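# Swing backboard clips outward into the frame groove

## Task

Rotate each metal clip on the backboard outward so that its free end lodges in the groove along the inner wall of the frame, where it keeps the backboard held in place.

## Robot and tools

Robot: two arms, left_arm and right_arm, each on a mounting plate joined to one metal frame behind them. Each arm has six revolute joints and a two-finger gripper driven by a single opening number. Calibrated root poses in the scene frame: left_arm at (-0.007, +0.371, +0.168) m, right_arm at (-0.009, -0.307, +0.168) m. A clearance warning treats each plate and its half of the frame as belonging to that arm.

Frames: the scene frame has its origin at table height, halfway between the nominal bases; +x points out over the table, +y toward left_arm, +z up. Arm names do not match image left and right. Reported gripper positions (metres) and quaternions (wxyz) are in this frame and may be off by a few centimetres, more at long reach. end_effector_position is the spot between the finger pads, about 1 cm short of the tips. The fingers point along the gripper's +z and spread along its y.

Row layout (used by execute_actions and move): 14 numbers, each in [-1, 1], always all 14 even if one arm is idle. First 7 are left_arm, last 7 right_arm. Within each arm the order is: wrist pitch, shoulder, elbow, waist, wrist roll, wrist yaw, then gripper opening. The six joint numbers are offsets, not poses: they count from the arm's Joint targets as they stood when the action (or move) began, not from the previous row, so sending the same offset again keeps moving the joint. Scale: 1.0 equals 1.202 rad for waist, 1.258 shoulder, 1.3 elbow, 2.073 wrist pitch, 2.022 for wrist yaw and wrist roll. Stated joint ranges (rad): waist -2.618 to 3.054, shoulder 0.000 to 3.142, elbow 0.000 to 3.142, wrist pitch -1.571 to 1.571, wrist yaw -1.571 to 1.571, wrist roll -2.094 to 2.094. Asking a joint to go more than 0.059 rad beyond its range gets the action rejected for both arms; true ends may differ by up to 0.059 rad, and a "joint sent to its limit" line means a joint was clipped at its end. The opening number is absolute: +1 fully open, -1 closed; between the extremes the fingers go to where grip_measured matches the number. To keep a gripper unchanged, resend its current command (0 is a real command, half open). Sending 0 for all six joints of an arm re-commands its present Joint targets.

execute_actions(actions, cameras): actions is a list of actions; each action is a table of up to 15 rows, one row per 1/30 s control step, with the last row held until 15 steps are done. An empty list just returns state and images. cameras chooses images: omitted/null/["all"] gives all, [] gives none; names are cam_high, cam_left_wrist, cam_right_wrist (each 896x504).

move(target, speed, blend, opening_speed, blocking, cameras): target is one 14-number row or a list of up to 15 rows; every row's offsets count from the same starting Joint targets. All joints travel together, so grippers trace curves, with no obstacle avoidance. speed is rad/s for the joint with the farthest to go, 0.01 to 2, default 0.5 (one value or one per target). blend (rad) rounds corners at intermediate targets; 0 stops at each. opening_speed (0.2 or more, per second on the -1..+1 scale) makes fingers change gradually; use a low value when squeezing something fragile. Finger values of later targets are applied only after all joints stop there. blocking=false returns early while the motion continues. The result adds a "move:" line: done, off_target (resting more than 0.035 rad from target), moving, held or fault, possibly limits=held, and each off arm's worst joint and error. done does not prove contact or its absence.

wait(seconds 0 to 10): lets the scene run with commands held. stop: brakes a running move. zoom_image(camera, region [x0,y0,x1,y1] pixels, at most 504x504): closer look at the latest image of that camera. read_manual: licence texts only. finished_scene(scene): ends the current scene irreversibly; call it only once the clips hold on their own.

Result lines: Joint positions and Joint velocities list each arm's joints in the row order above (rad, rad/s), then finger pad gap (m; 0.094 fully open). "within noise" means the arm is still. Joint targets are the base for your next offsets. grip_measured is finger opening on the command scale; grip_effort_nm is gripper motor effort (negative = closing), not pad force. Joint torques are total drive output including gravity, with offsets and noise; torques 2 to 4 wrap at ±28 N m. "joint command not followed" means the clearance check altered targets. MOTOR HOT appears near 75 °C; at 90 °C the arm folds and idles for the rest of the scene; at 100 °C it drops. Per-step joint readings appear only after execute_actions. Camera calibration (intrinsics K, distortion, world-to-camera transforms) is supplied; wrist cameras follow their arms' reported joints.

Motion notes: joint speed is capped and targets can only lead measured angles by a fixed amount, so big offsets take several actions; targets that would shift a gripper over 200 mm are scaled back. Tiny turns may not start. An arm blocked by an object keeps pushing until you command its targets back past its Joint positions.

Avoid: dropping or flinging parts, releasing moving objects, fast impacts, heavy pressing (targets far beyond contact press harder), collisions between the two arms, anything leaving the table, and long stretched-out holds that heat motors. Brief outside tugs on held parts or loose objects may occur.

Each tool is called after ">>>" as name(argument=value, ...) on one line, values as JSON.

## Session

>>> execute_actions(actions=[])

Scene clock: 0.00 s.
left_arm: end_effector_position=(+0.4017, +0.1615, +0.1787) grip_measured=+1.000 grip_effort_nm=n/a end_effector_quat_wxyz=(+0.625, +0.507, +0.498, -0.323) | right_arm: end_effector_position=(+0.3931, -0.3847, +0.1115) grip_measured=+1.000 grip_effort_nm=n/a end_effector_quat_wxyz=(+0.350, +0.261, +0.823, -0.362)
Joint names: [wrist pitch, shoulder, elbow, waist, wrist roll, wrist yaw]
Joint positions: left_arm=[1.513 2.524 0.922 -0.17 0.429 1.156 0.094] | right_arm=[0.251 2.261 0.933 0.201 0.52 1.024 0.094]
Joint velocities: within noise
Joint torques (N m): no reading
Motor temperatures (°C): left_arm=[20 22 16 18 18 18 17] | right_arm=[17 18 21 18 21 19 17]
Heat: left arm: 22 °C; right arm: 21 °C.
Joint targets: left_arm=[1.497 2.527 0.922 -0.170 0.427 1.157] | right_arm=[0.251 2.251 0.938 0.201 0.523 1.040]
Tool commands: left_gripper/opening=+1.0 right_gripper/opening=+1.0

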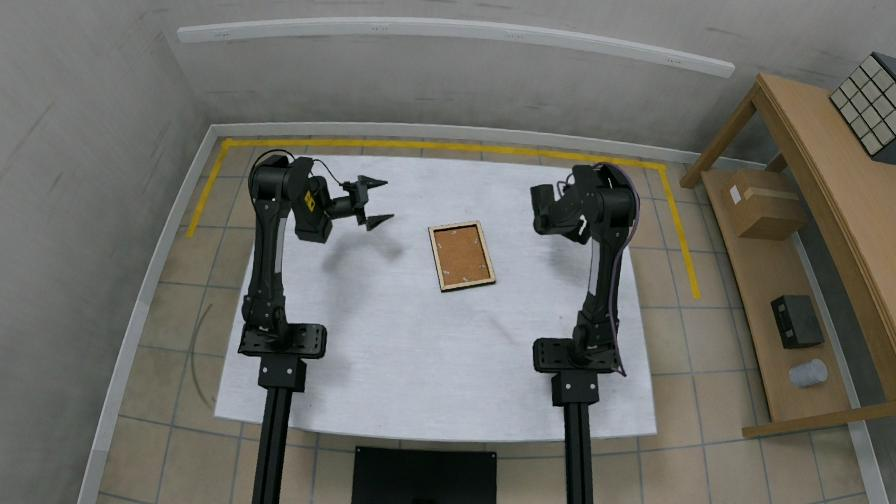

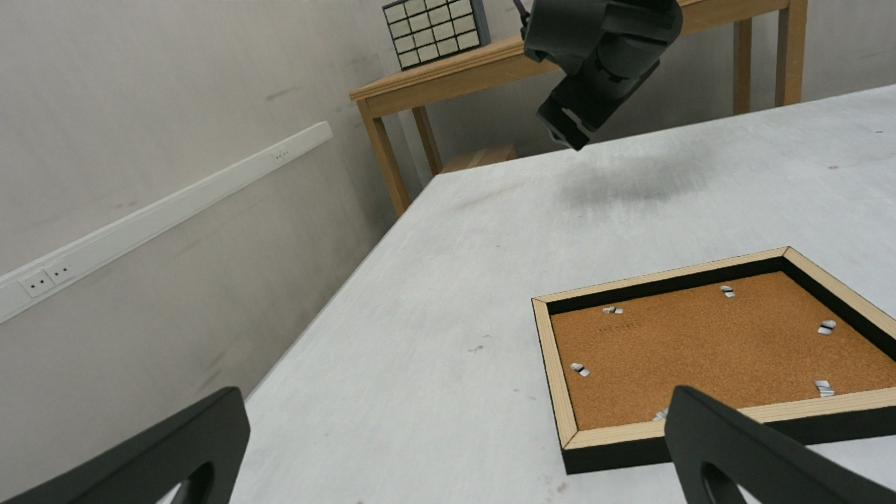

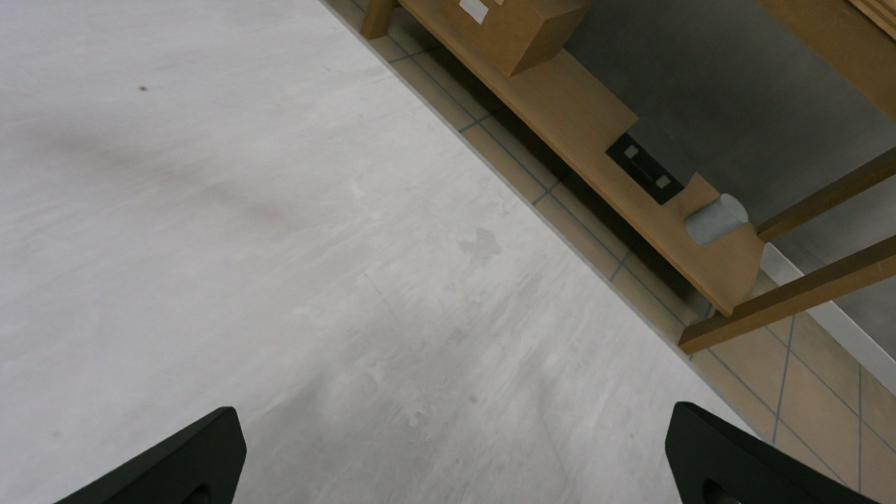

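>>> zoom_image(camera="cam_high", region=[420, 210, 504, 300])

>>> zoom_image(camera="cam_left_wrist", region=[520, 230, 896, 480])

Scaled by 5.600.

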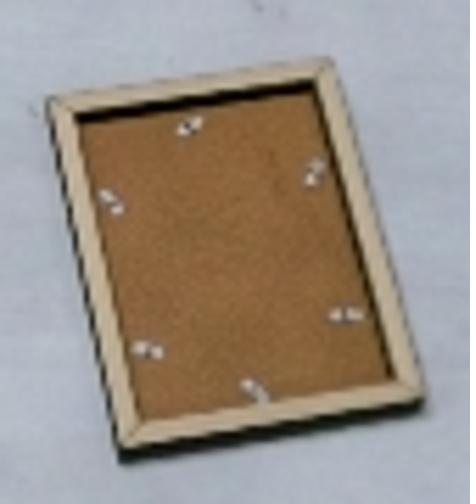

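Scaled by 1.340.

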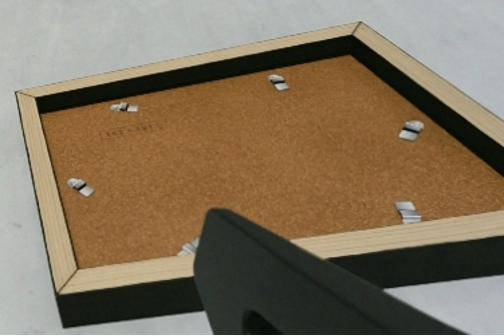

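>>> move(target=[0,0,0,0,0,0,1,-0.709,0.0696,0.806,0.4376,-0.2587,-0.5143,-1], speed=0.8, opening_speed=1)

Scene clock: 75.40 s.
left_arm: end_effector_position=(+0.4017, +0.1615, +0.1787) grip_measured=+1.000 grip_effort_nm=-0.012 end_effector_quat_wxyz=(+0.625, +0.507, +0.498, -0.323) | right_arm: end_effector_position=(+0.3329, -0.0159, +0.2008) grip_measured=-0.993 grip_effort_nm=-0.398 end_effector_quat_wxyz=(-0.005, -0.345, +0.939, +0.013)
Joint names: [wrist pitch, shoulder, elbow, waist, wrist roll, wrist yaw]
Joint positions: left_arm=[1.513 2.524 0.922 -0.17 0.429 1.156 0.094] | right_arm=[-1.21 2.325 1.959 0.728 0.008 0.012 0]
Joint velocities: within noise
Joint torques (N m): left_arm=[1.06 -10.26 2.8 -0.25 0 0.11] | right_arm=[0.28 -12.04 7.45 0.53 -0.12 -0.16]
Motor temperatures (°C): left_arm=[24 25 17 18 18 18 17] | right_arm=[18 22 22 18 21 19 17]
Heat: left arm: 25 °C; right arm: 22 °C.
Joint targets: left_arm=[1.497 2.527 0.922 -0.170 0.427 1.157] | right_arm=[-1.218 2.339 1.986 0.727 0.000 0.000]
move: done
camera_calibration:
cam_right_wrist: T_world_to_cam=[[0.640636, -0.767748, -0.0121679, -0.226259], [-0.696256, -0.587516, 0.412374, 0.182086], [-0.323749, -0.25571, -0.910933, 0.375909], [0, 0, 0, 1]] pos_world=[0.393427, 0.0293921, 0.264587]

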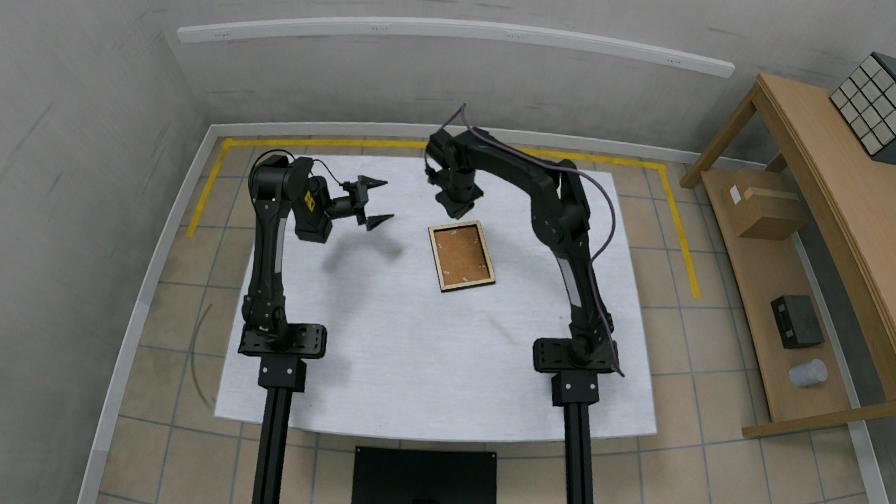

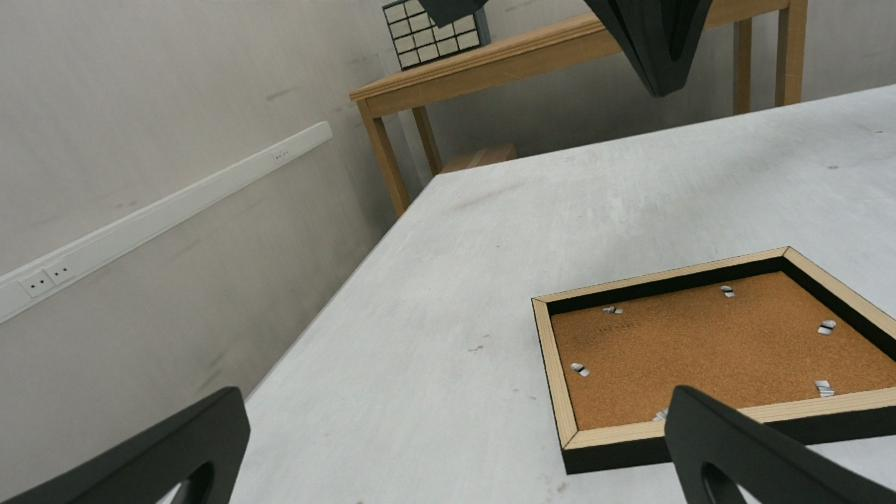

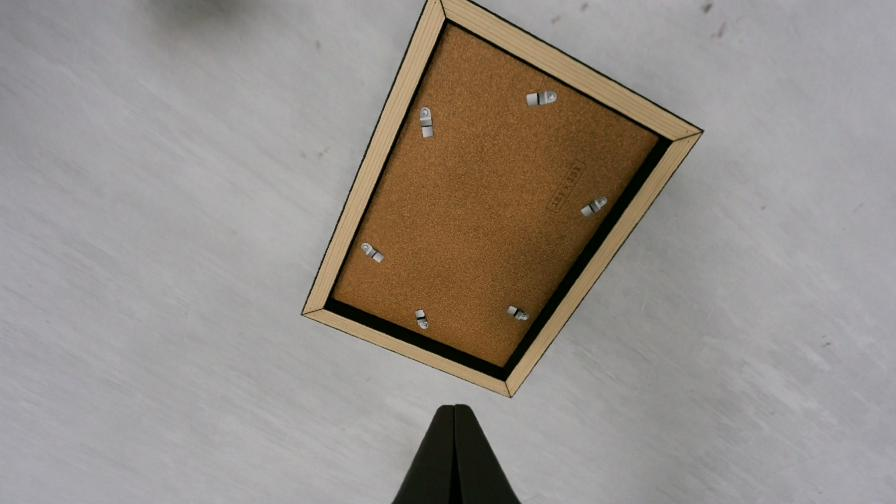

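>>> zoom_image(camera="cam_right_wrist", region=[460, 60, 710, 200])

>>> zoom_image(camera="cam_right_wrist", region=[340, 220, 590, 360])

>>> zoom_image(camera="cam_right_wrist", region=[300, 60, 550, 200])

>>> zoom_image(camera="cam_right_wrist", region=[560, 160, 660, 240])

Scaled by 2.016.

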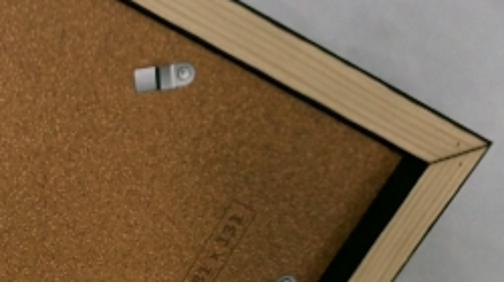

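Scaled by 2.016.

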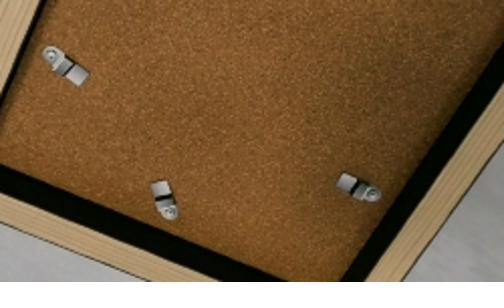

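Scaled by 2.016.

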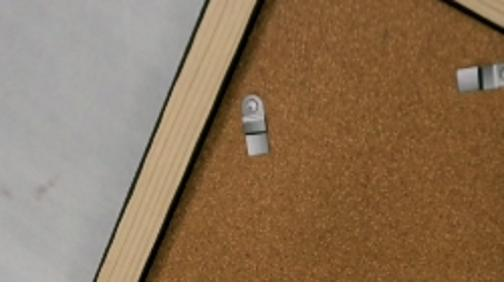

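Scaled by 5.040.

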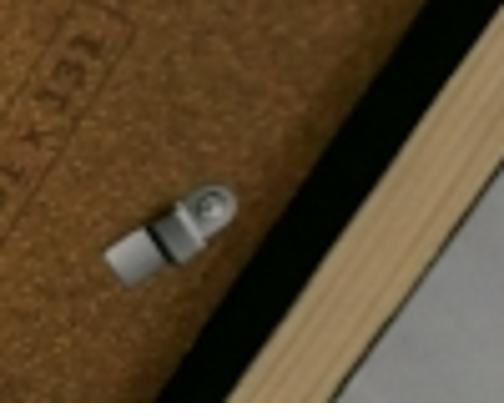

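>>> move(target=[0,0,0,0,0,0,1,0.2265,0.1351,-0.2286,-0.1401,0.1494,0.0193,-1], speed=0.5)

Scene clock: 195.43 s.
left_arm: end_effector_position=(+0.4017, +0.1615, +0.1787) grip_measured=+1.000 grip_effort_nm=-0.017 end_effector_quat_wxyz=(+0.625, +0.507, +0.498, -0.323) | right_arm: end_effector_position=(+0.3716, -0.0782, +0.0585) grip_measured=-0.993 grip_effort_nm=-0.403 end_effector_quat_wxyz=(-0.003, -0.123, +0.992, +0.005)
Joint names: [wrist pitch, shoulder, elbow, waist, wrist roll, wrist yaw]
Joint positions: left_arm=[1.513 2.524 0.922 -0.17 0.429 1.156 0.094] | right_arm=[-0.761 2.503 1.694 0.558 0.294 0.028 0]
Joint velocities: left_arm=[within noise] | right_arm=[-0.037 -0.012 -0.012 0.002 -0.051 -0.154 0.001]
Joint torques (N m): left_arm=[1.02 -10.28 2.89 -0.27 0.01 0.1] | right_arm=[0.49 -13.19 4.4 0.62 0.04 0.09]
Motor temperatures (°C): left_arm=[26 27 17 18 18 18 17] | right_arm=[17 24 24 18 21 19 17]
Heat: left arm: 27 °C; right arm: 24 °C.
Joint targets: left_arm=[1.497 2.527 0.922 -0.170 0.427 1.157] | right_arm=[-0.749 2.509 1.689 0.559 0.302 0.040]
move: done
camera_calibration:
cam_right_wrist: T_world_to_cam=[[0.236813, -0.97154, 0.00540882, -0.167531], [-0.884178, -0.213204, 0.415661, 0.329995], [-0.402678, -0.103216, -0.909504, 0.284017], [0, 0, 0, 1]] pos_world=[0.445815, -0.0630914, 0.122055]

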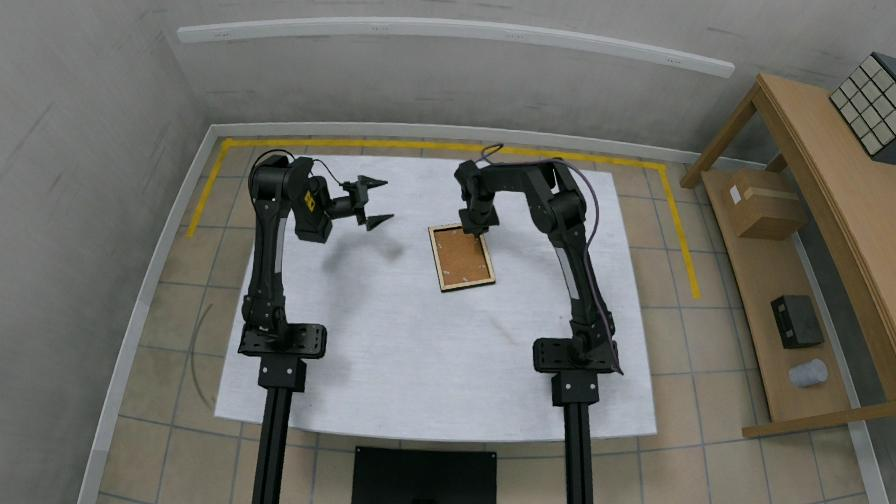

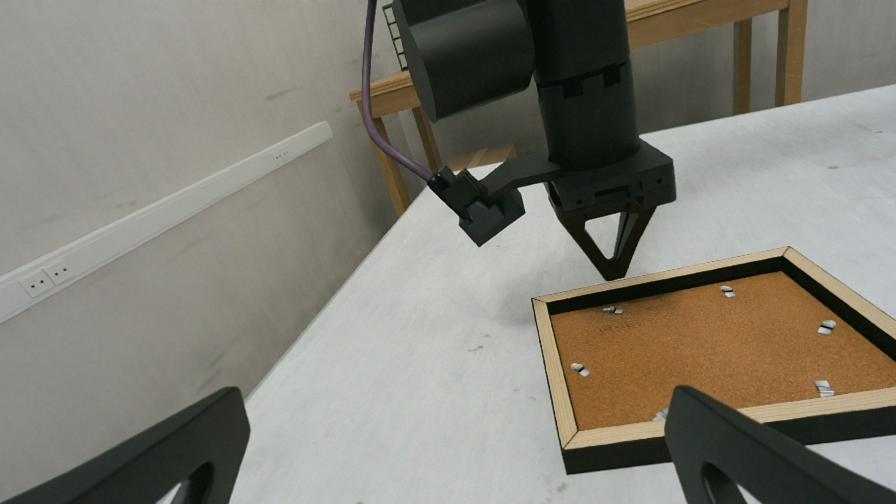

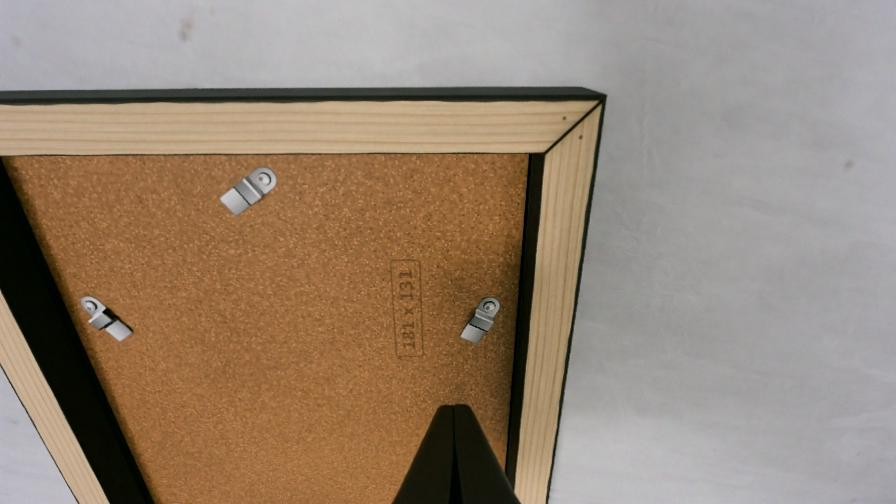

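>>> zoom_image(camera="cam_right_wrist", region=[380, 380, 530, 504])

>>> zoom_image(camera="cam_left_wrist", region=[530, 180, 700, 320])

Scaled by 3.360.

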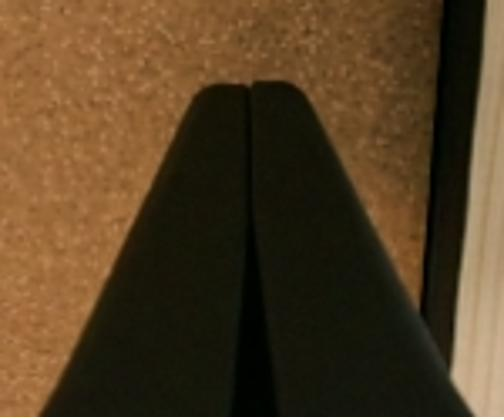

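Scaled by 2.965.

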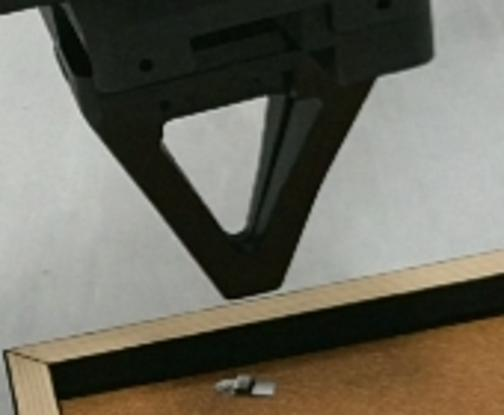

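>>> move(target=[0,0,0,0,0,0,1,0.0345,0.0558,0,0,0,0,-1], speed=0.2)

Scene clock: 226.53 s.
left_arm: end_effector_position=(+0.4017, +0.1615, +0.1787) grip_measured=+1.000 grip_effort_nm=-0.027 end_effector_quat_wxyz=(+0.625, +0.507, +0.498, -0.323) | right_arm: end_effector_position=(+0.3726, -0.0763, +0.0306) grip_measured=-0.993 grip_effort_nm=-0.403 end_effector_quat_wxyz=(+0.000, -0.123, +0.992, +0.006)
Joint names: [wrist pitch, shoulder, elbow, waist, wrist roll, wrist yaw]
Joint positions: left_arm=[1.513 2.524 0.922 -0.17 0.429 1.156 0.094] | right_arm=[-0.689 2.569 1.694 0.558 0.295 0.028 0]
Joint velocities: within noise
Joint torques (N m): left_arm=[1.04 -10.24 2.97 -0.25 0.03 0.1] | right_arm=[0.49 -12.92 4.25 0.65 0.03 0.1]
Motor temperatures (°C): left_arm=[26 27 17 18 18 18 17] | right_arm=[17 24 23 18 21 19 17]
Heat: left arm: 27 °C; right arm: 24 °C.
Joint targets: left_arm=[1.497 2.527 0.922 -0.170 0.427 1.157] | right_arm=[-0.677 2.579 1.689 0.559 0.302 0.040]
move: done
camera_calibration:
cam_right_wrist: T_world_to_cam=[[0.235457, -0.971878, 0.00370472, -0.165239], [-0.88649, -0.213204, 0.410706, 0.343882], [-0.398366, -0.0999877, -0.91176, 0.257988], [0, 0, 0, 1]] pos_world=[0.446528, -0.0614792, 0.0946007]

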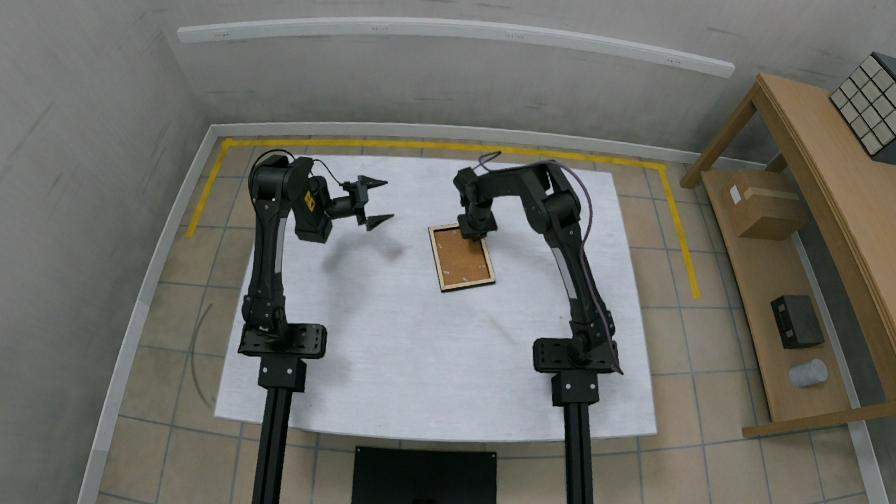

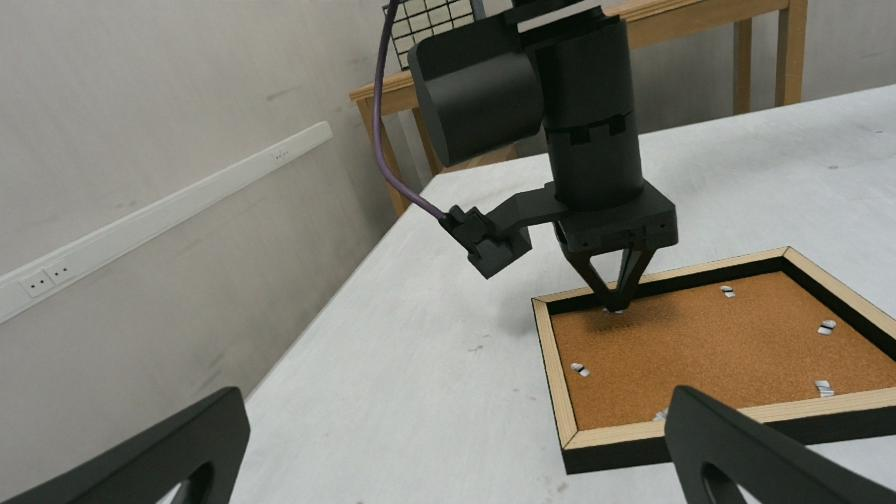

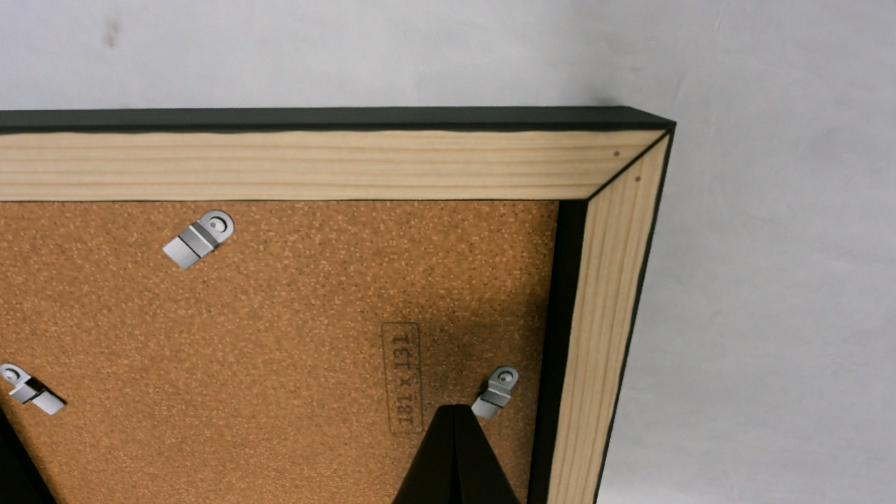

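>>> zoom_image(camera="cam_left_wrist", region=[560, 240, 690, 340])

>>> zoom_image(camera="cam_right_wrist", region=[400, 340, 580, 504])

Scaled by 3.877.

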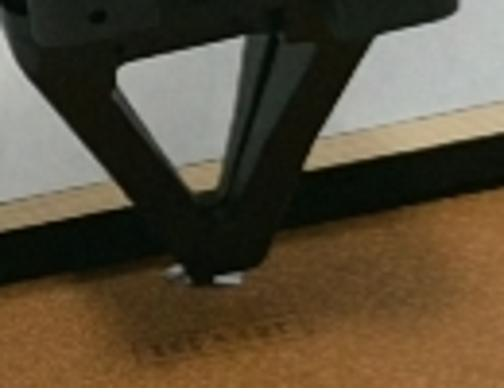

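Scaled by 2.800.

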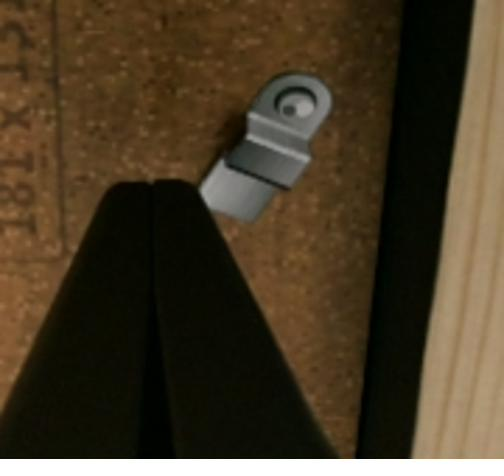

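>>> move(target=[0,0,0,0,0,0,1,0.0046,0.0075,0,0,0,0,-1], speed=0.1, cameras=["cam_right_wrist","cam_left_wrist"])

>>> zoom_image(camera="cam_left_wrist", region=[560, 240, 690, 340])

Scene clock: 244.87 s.
left_arm: end_effector_position=(+0.4017, +0.1615, +0.1787) grip_measured=+1.000 grip_effort_nm=-0.027 end_effector_quat_wxyz=(+0.625, +0.507, +0.498, -0.323) | right_arm: end_effector_position=(+0.3746, -0.0751, +0.0306) grip_measured=-0.993 grip_effort_nm=-0.393 end_effector_quat_wxyz=(+0.004, -0.123, +0.992, +0.008)
Joint names: [wrist pitch, shoulder, elbow, waist, wrist roll, wrist yaw]
Joint positions: left_arm=[1.513 2.524 0.922 -0.17 0.429 1.156 0.094] | right_arm=[-0.68 2.569 1.694 0.558 0.295 0.028 0]
Joint velocities: within noise
Joint torques (N m): left_arm=[1.04 -10.26 2.89 -0.51 0.03 0.1] | right_arm=[0.51 -12.05 4.26 0.66 0.04 0.09]
Motor temperatures (°C): left_arm=[27 27 17 18 18 18 17] | right_arm=[17 26 23 18 21 19 17]
Heat: left arm: 27 °C; right arm: 26 °C.
Joint targets: left_arm=[1.497 2.527 0.922 -0.170 0.427 1.157] | right_arm=[-0.668 2.589 1.689 0.559 0.302 0.040]
move: done
camera_calibration:
cam_right_wrist: T_world_to_cam=[[0.235068, -0.971978, 0.000852318, -0.164305], [-0.889891, -0.214863, 0.402402, 0.347339], [-0.390943, -0.0953504, -0.915463, 0.256618], [0, 0, 0, 1]] pos_world=[0.44804, -0.0606022, 0.0952941]
Images, in order (width x height): cam_left_wrist 896x504, cam_right_wrist 896x504.

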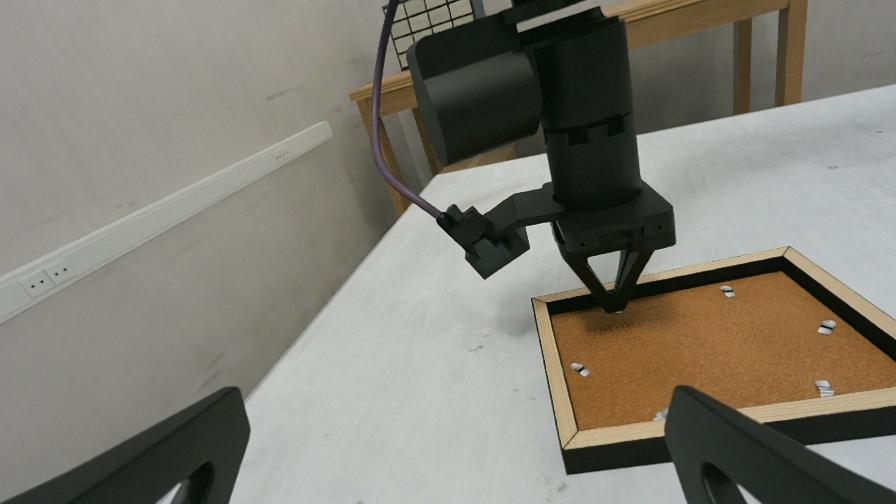

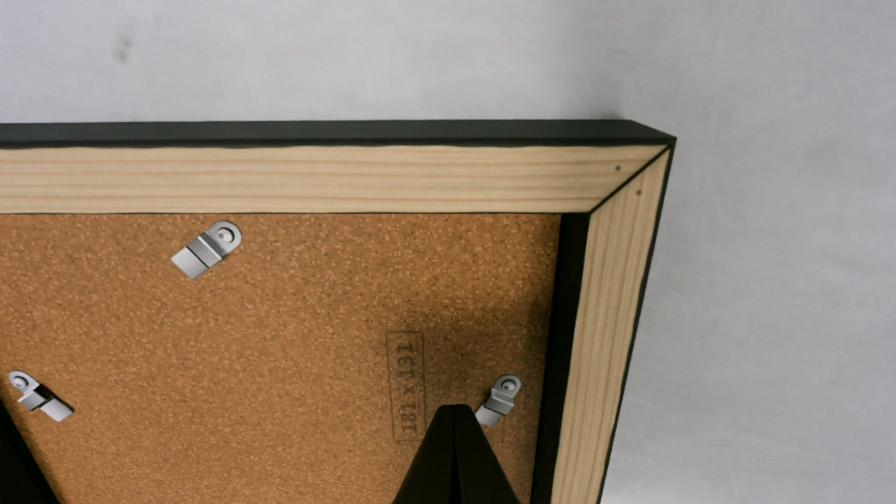

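Scaled by 3.877.

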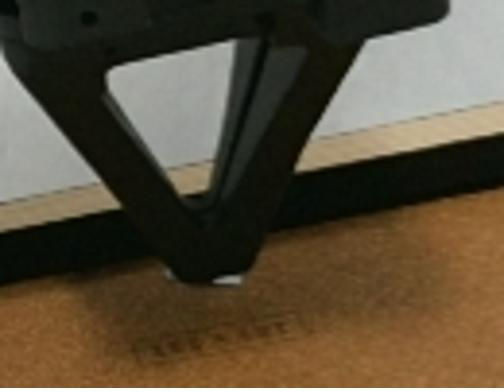

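>>> move(target=[0,0,0,0,0,0,1,0,0.0065,0,0,0,0,-1], speed=0.1, cameras=["cam_right_wrist"])

>>> zoom_image(camera="cam_right_wrist", region=[400, 340, 580, 504])

Scene clock: 249.17 s.
left_arm: end_effector_position=(+0.4017, +0.1615, +0.1787) grip_measured=+1.000 grip_effort_nm=-0.027 end_effector_quat_wxyz=(+0.625, +0.507, +0.498, -0.323) | right_arm: end_effector_position=(+0.3723, -0.0763, +0.0257) grip_measured=-0.993 grip_effort_nm=-0.398 end_effector_quat_wxyz=(-0.001, -0.123, +0.992, +0.006)
Joint names: [wrist pitch, shoulder, elbow, waist, wrist roll, wrist yaw]
Joint positions: left_arm=[1.513 2.524 0.922 -0.17 0.429 1.156 0.094] | right_arm=[-0.678 2.58 1.694 0.558 0.295 0.028 0]
Joint velocities: within noise
Joint torques (N m): left_arm=[1.05 -10.4 2.86 -0.34 0.04 0.09] | right_arm=[0.48 -12.37 4.19 0.62 0.04 0.09]
Motor temperatures (°C): left_arm=[27 28 17 18 18 18 17] | right_arm=[17 27 23 18 21 19 17]
Heat: left arm: 28 °C; right arm: 27 °C.
Joint targets: left_arm=[1.497 2.527 0.922 -0.170 0.427 1.157] | right_arm=[-0.668 2.597 1.689 0.559 0.302 0.040]
move: done
camera_calibration:
cam_right_wrist: T_world_to_cam=[[0.235473, -0.971873, 0.00381874, -0.165107], [-0.886352, -0.213137, 0.411038, 0.345588], [-0.398663, -0.100173, -0.91161, 0.253544], [0, 0, 0, 1]] pos_world=[0.446269, -0.0614072, 0.0897137]
Images, in order (width x height): cam_right_wrist 896x504.

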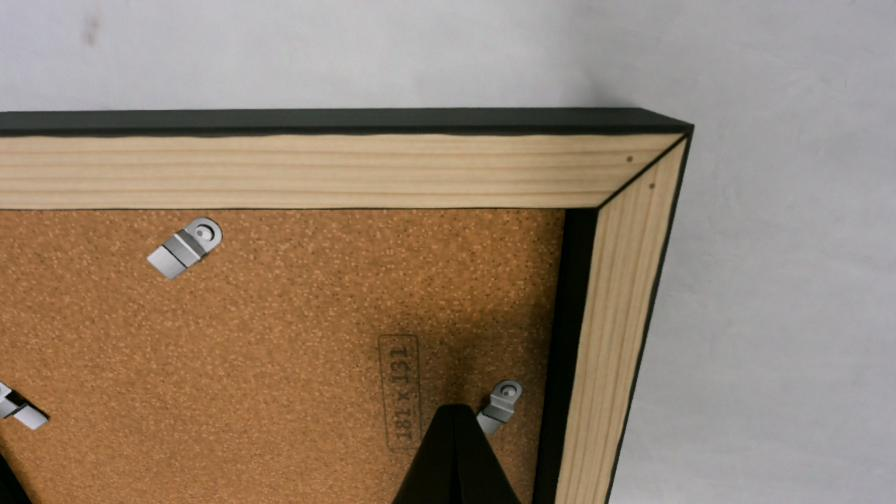

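Scaled by 2.800.

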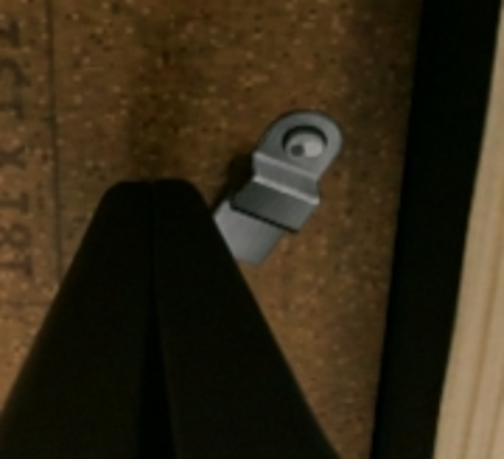

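>>> move(target=[0,0,0,0,0,0,1,0.003,0.0098,0.0048,0.0075,0.003,0,-1], speed=0.1, cameras=["cam_right_wrist"])

>>> zoom_image(camera="cam_right_wrist", region=[400, 340, 580, 504])

Scene clock: 259.43 s.
left_arm: end_effector_position=(+0.4017, +0.1615, +0.1787) grip_measured=+1.000 grip_effort_nm=-0.027 end_effector_quat_wxyz=(+0.625, +0.507, +0.498, -0.323) | right_arm: end_effector_position=(+0.3715, -0.0765, +0.0223) grip_measured=-0.993 grip_effort_nm=-0.398 end_effector_quat_wxyz=(-0.002, -0.120, +0.993, +0.005)
Joint names: [wrist pitch, shoulder, elbow, waist, wrist roll, wrist yaw]
Joint positions: left_arm=[1.513 2.524 0.922 -0.17 0.429 1.156 0.094] | right_arm=[-0.673 2.589 1.694 0.558 0.3 0.028 0]
Joint velocities: within noise
Joint torques (N m): left_arm=[1.04 -10.37 2.93 -0.46 -0.01 0.1] | right_arm=[0.48 -11.99 4.59 1.51 0.05 0.09]
Motor temperatures (°C): left_arm=[27 28 17 18 18 18 17] | right_arm=[17 27 22 18 21 19 17]
Heat: left arm: 28 °C; right arm: 27 °C.
Joint targets: left_arm=[1.497 2.527 0.922 -0.170 0.427 1.157] | right_arm=[-0.662 2.609 1.695 0.568 0.308 0.040]
move: done
camera_calibration:
cam_right_wrist: T_world_to_cam=[[0.230764, -0.972999, 0.00462823, -0.163551], [-0.886409, -0.208261, 0.413407, 0.346615], [-0.401281, -0.0995019, -0.910535, 0.251121], [0, 0, 0, 1]] pos_world=[0.445755, -0.0619618, 0.0861178]
Images, in order (width x height): cam_right_wrist 896x504.

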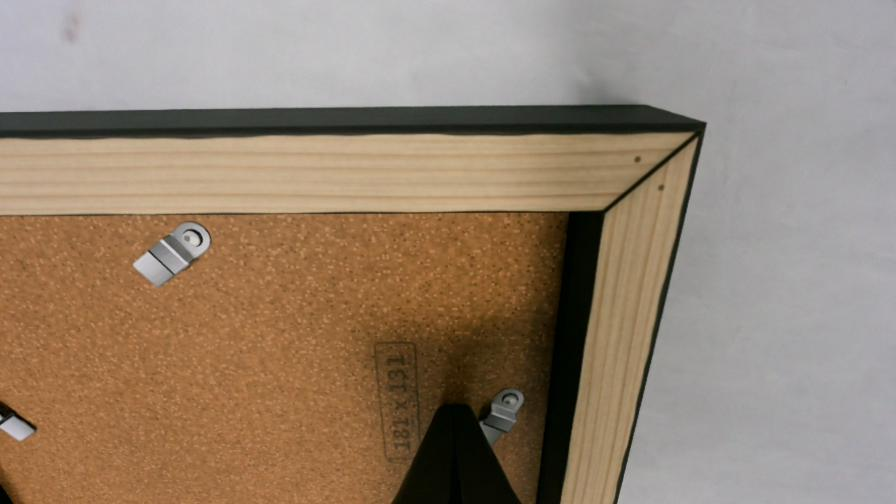

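Scaled by 2.800.

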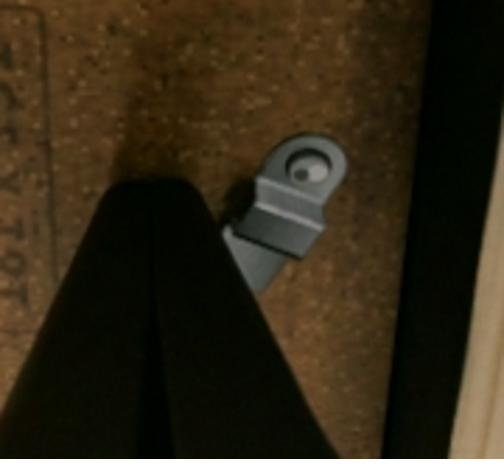

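>>> move(target=[0,0,0,0,0,0,1,0.0057,0.0095,0,0,0,0,-1], speed=0.1, cameras=["cam_right_wrist","cam_left_wrist"])

>>> zoom_image(camera="cam_right_wrist", region=[400, 340, 580, 504])

>>> zoom_image(camera="cam_left_wrist", region=[560, 240, 690, 340])

Scene clock: 264.87 s.
left_arm: end_effector_position=(+0.4017, +0.1615, +0.1787) grip_measured=+1.000 grip_effort_nm=-0.032 end_effector_quat_wxyz=(+0.625, +0.507, +0.498, -0.323) | right_arm: end_effector_position=(+0.3713, -0.0767, +0.0217) grip_measured=-0.993 grip_effort_nm=-0.398 end_effector_quat_wxyz=(-0.002, -0.120, +0.993, +0.005)
Joint names: [wrist pitch, shoulder, elbow, waist, wrist roll, wrist yaw]
Joint positions: left_arm=[1.513 2.524 0.922 -0.17 0.429 1.156 0.094] | right_arm=[-0.673 2.59 1.694 0.558 0.301 0.028 0]
Joint velocities: within noise
Joint torques (N m): left_arm=[1.05 -10.22 2.89 -0.43 -0.01 0.06] | right_arm=[0.61 -11.02 4.64 1.51 0.04 0.09]
Motor temperatures (°C): left_arm=[27 28 17 18 18 18 17] | right_arm=[17 26 23 18 21 19 17]
Heat: left arm: 28 °C; right arm: 26 °C.
Joint targets: left_arm=[1.497 2.527 0.922 -0.170 0.427 1.157] | right_arm=[-0.650 2.621 1.695 0.568 0.308 0.040]
move: done
camera_calibration:
cam_right_wrist: T_world_to_cam=[[0.230071, -0.973161, 0.00497815, -0.16338], [-0.88615, -0.20738, 0.414406, 0.346557], [-0.402251, -0.099754, -0.910079, 0.250737], [0, 0, 0, 1]] pos_world=[0.44555, -0.0621144, 0.0853882]
Images, in order (width x height): cam_left_wrist 896x504, cam_right_wrist 896x504.

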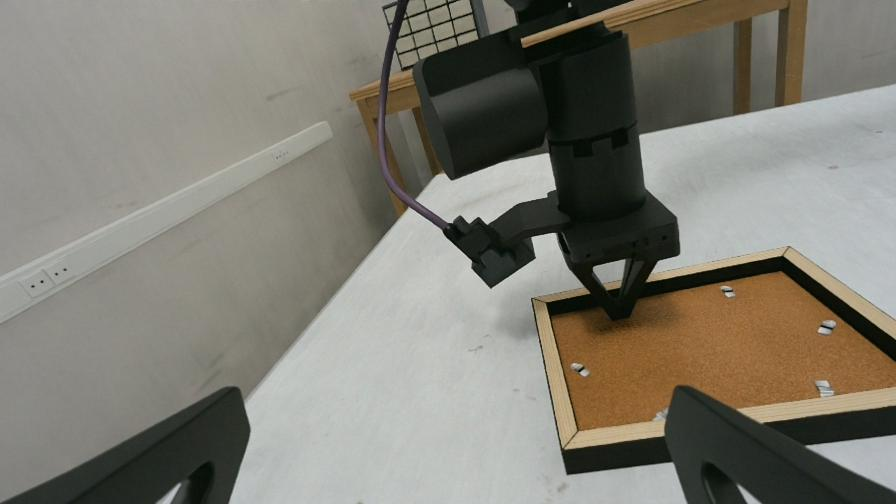

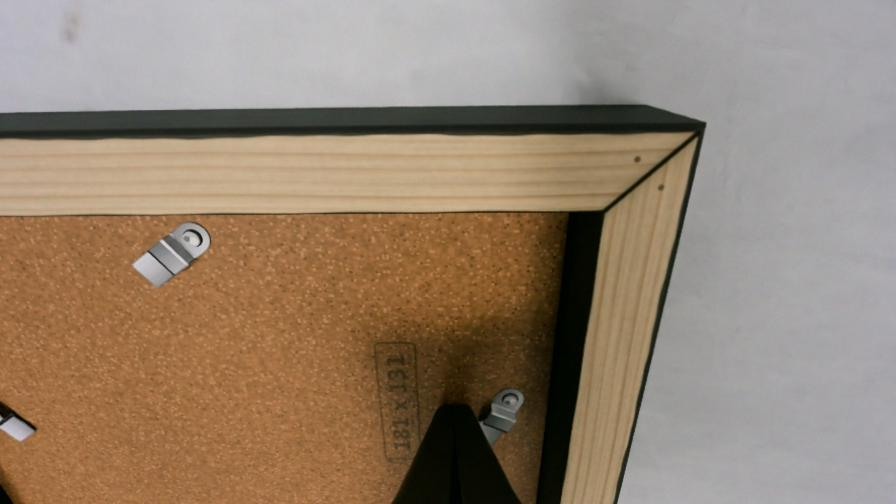

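Scaled by 2.800.

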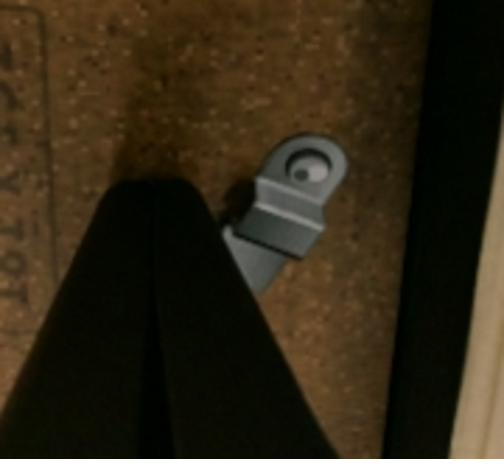

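Scaled by 3.877.

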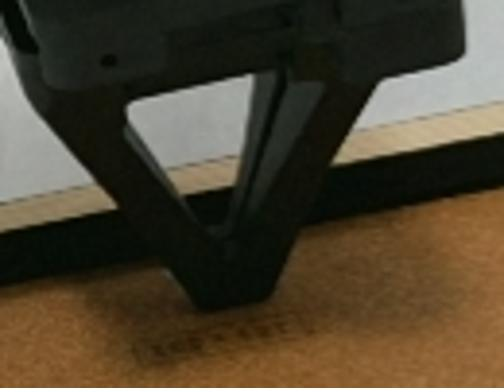

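>>> move(target=[0,0,0,0,0,0,1,0.0031,-0.0405,-0.0315,-0.0108,0,0,-1], speed=0.1, cameras=["cam_right_wrist"])

>>> zoom_image(camera="cam_right_wrist", region=[400, 340, 580, 504])

Scene clock: 291.27 s.
left_arm: end_effector_position=(+0.4017, +0.1615, +0.1787) grip_measured=+1.000 grip_effort_nm=-0.022 end_effector_quat_wxyz=(+0.625, +0.507, +0.498, -0.323) | right_arm: end_effector_position=(+0.3706, -0.0770, +0.0211) grip_measured=-0.993 grip_effort_nm=-0.398 end_effector_quat_wxyz=(+0.001, -0.120, +0.993, +0.007)
Joint names: [wrist pitch, shoulder, elbow, waist, wrist roll, wrist yaw]
Joint positions: left_arm=[1.513 2.524 0.922 -0.17 0.429 1.156 0.094] | right_arm=[-0.653 2.583 1.676 0.558 0.301 0.028 0]
Joint velocities: within noise
Joint torques (N m): left_arm=[1.02 -10.25 2.85 -0.43 0.01 0.13] | right_arm=[0.49 -14.94 3.07 0.23 0.04 0.09]
Motor temperatures (°C): left_arm=[27 28 17 18 18 18 17] | right_arm=[17 27 23 18 21 19 17]
Heat: left arm: 28 °C; right arm: 27 °C.
Joint targets: left_arm=[1.497 2.527 0.922 -0.170 0.427 1.157] | right_arm=[-0.643 2.570 1.654 0.555 0.308 0.039]
move: done
camera_calibration:
cam_right_wrist: T_world_to_cam=[[0.229363, -0.973338, 0.00253851, -0.163279], [-0.889112, -0.208453, 0.407464, 0.347312], [-0.39607, -0.095714, -0.913218, 0.248019], [0, 0, 0, 1]] pos_world=[0.444482, -0.0627883, 0.0853925]
Images, in order (width x height): cam_right_wrist 896x504.

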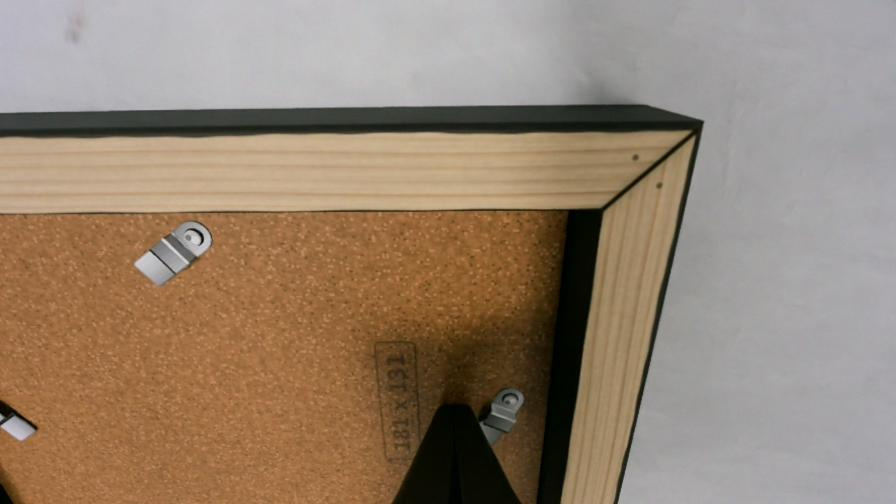

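Scaled by 2.800.

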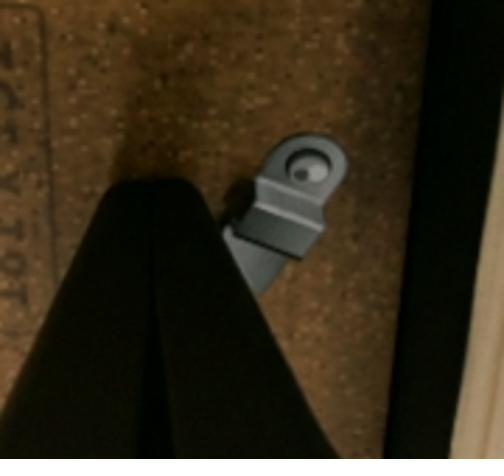

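>>> move(target=[0,0,0,0,0,0,1,-0.0121,-0.0119,-0.01,-0.0067,0,0,-1], speed=0.1, cameras=["cam_right_wrist"])

>>> zoom_image(camera="cam_right_wrist", region=[400, 340, 580, 504])

Scene clock: 305.47 s.
left_arm: end_effector_position=(+0.4017, +0.1615, +0.1787) grip_measured=+1.000 grip_effort_nm=-0.027 end_effector_quat_wxyz=(+0.625, +0.507, +0.498, -0.323) | right_arm: end_effector_position=(+0.3691, -0.0780, +0.0214) grip_measured=-0.993 grip_effort_nm=-0.398 end_effector_quat_wxyz=(+0.001, -0.120, +0.993, +0.007)
Joint names: [wrist pitch, shoulder, elbow, waist, wrist roll, wrist yaw]
Joint positions: left_arm=[1.513 2.524 0.922 -0.17 0.429 1.156 0.094] | right_arm=[-0.647 2.576 1.663 0.558 0.301 0.028 0]
Joint velocities: within noise
Joint torques (N m): left_arm=[1.06 -10.35 2.93 -0.36 0.01 0.08] | right_arm=[0.16 -15.76 3.03 -0.44 0.03 0.09]
Motor temperatures (°C): left_arm=[27 28 17 18 18 18 17] | right_arm=[17 27 22 18 21 19 17]
Heat: left arm: 28 °C; right arm: 27 °C.
Joint targets: left_arm=[1.497 2.527 0.922 -0.170 0.427 1.157] | right_arm=[-0.669 2.555 1.641 0.547 0.308 0.039]
move: done
camera_calibration:
cam_right_wrist: T_world_to_cam=[[0.229347, -0.973342, 0.00242221, -0.163822], [-0.889249, -0.208519, 0.407132, 0.345726], [-0.395774, -0.0955285, -0.913366, 0.247464], [0, 0, 0, 1]] pos_world=[0.442948, -0.063724, 0.0856662]
Images, in order (width x height): cam_right_wrist 896x504.

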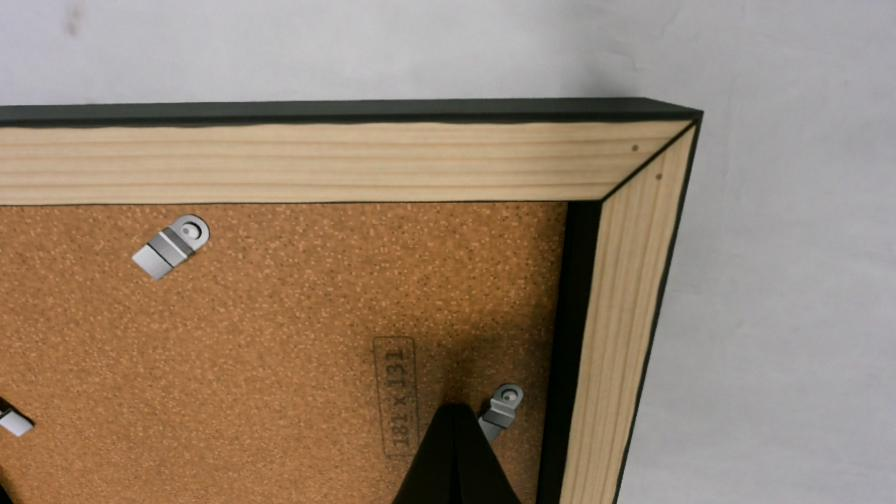

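Scaled by 2.800.

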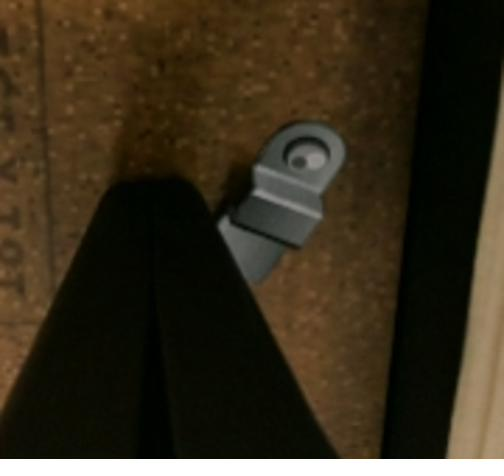

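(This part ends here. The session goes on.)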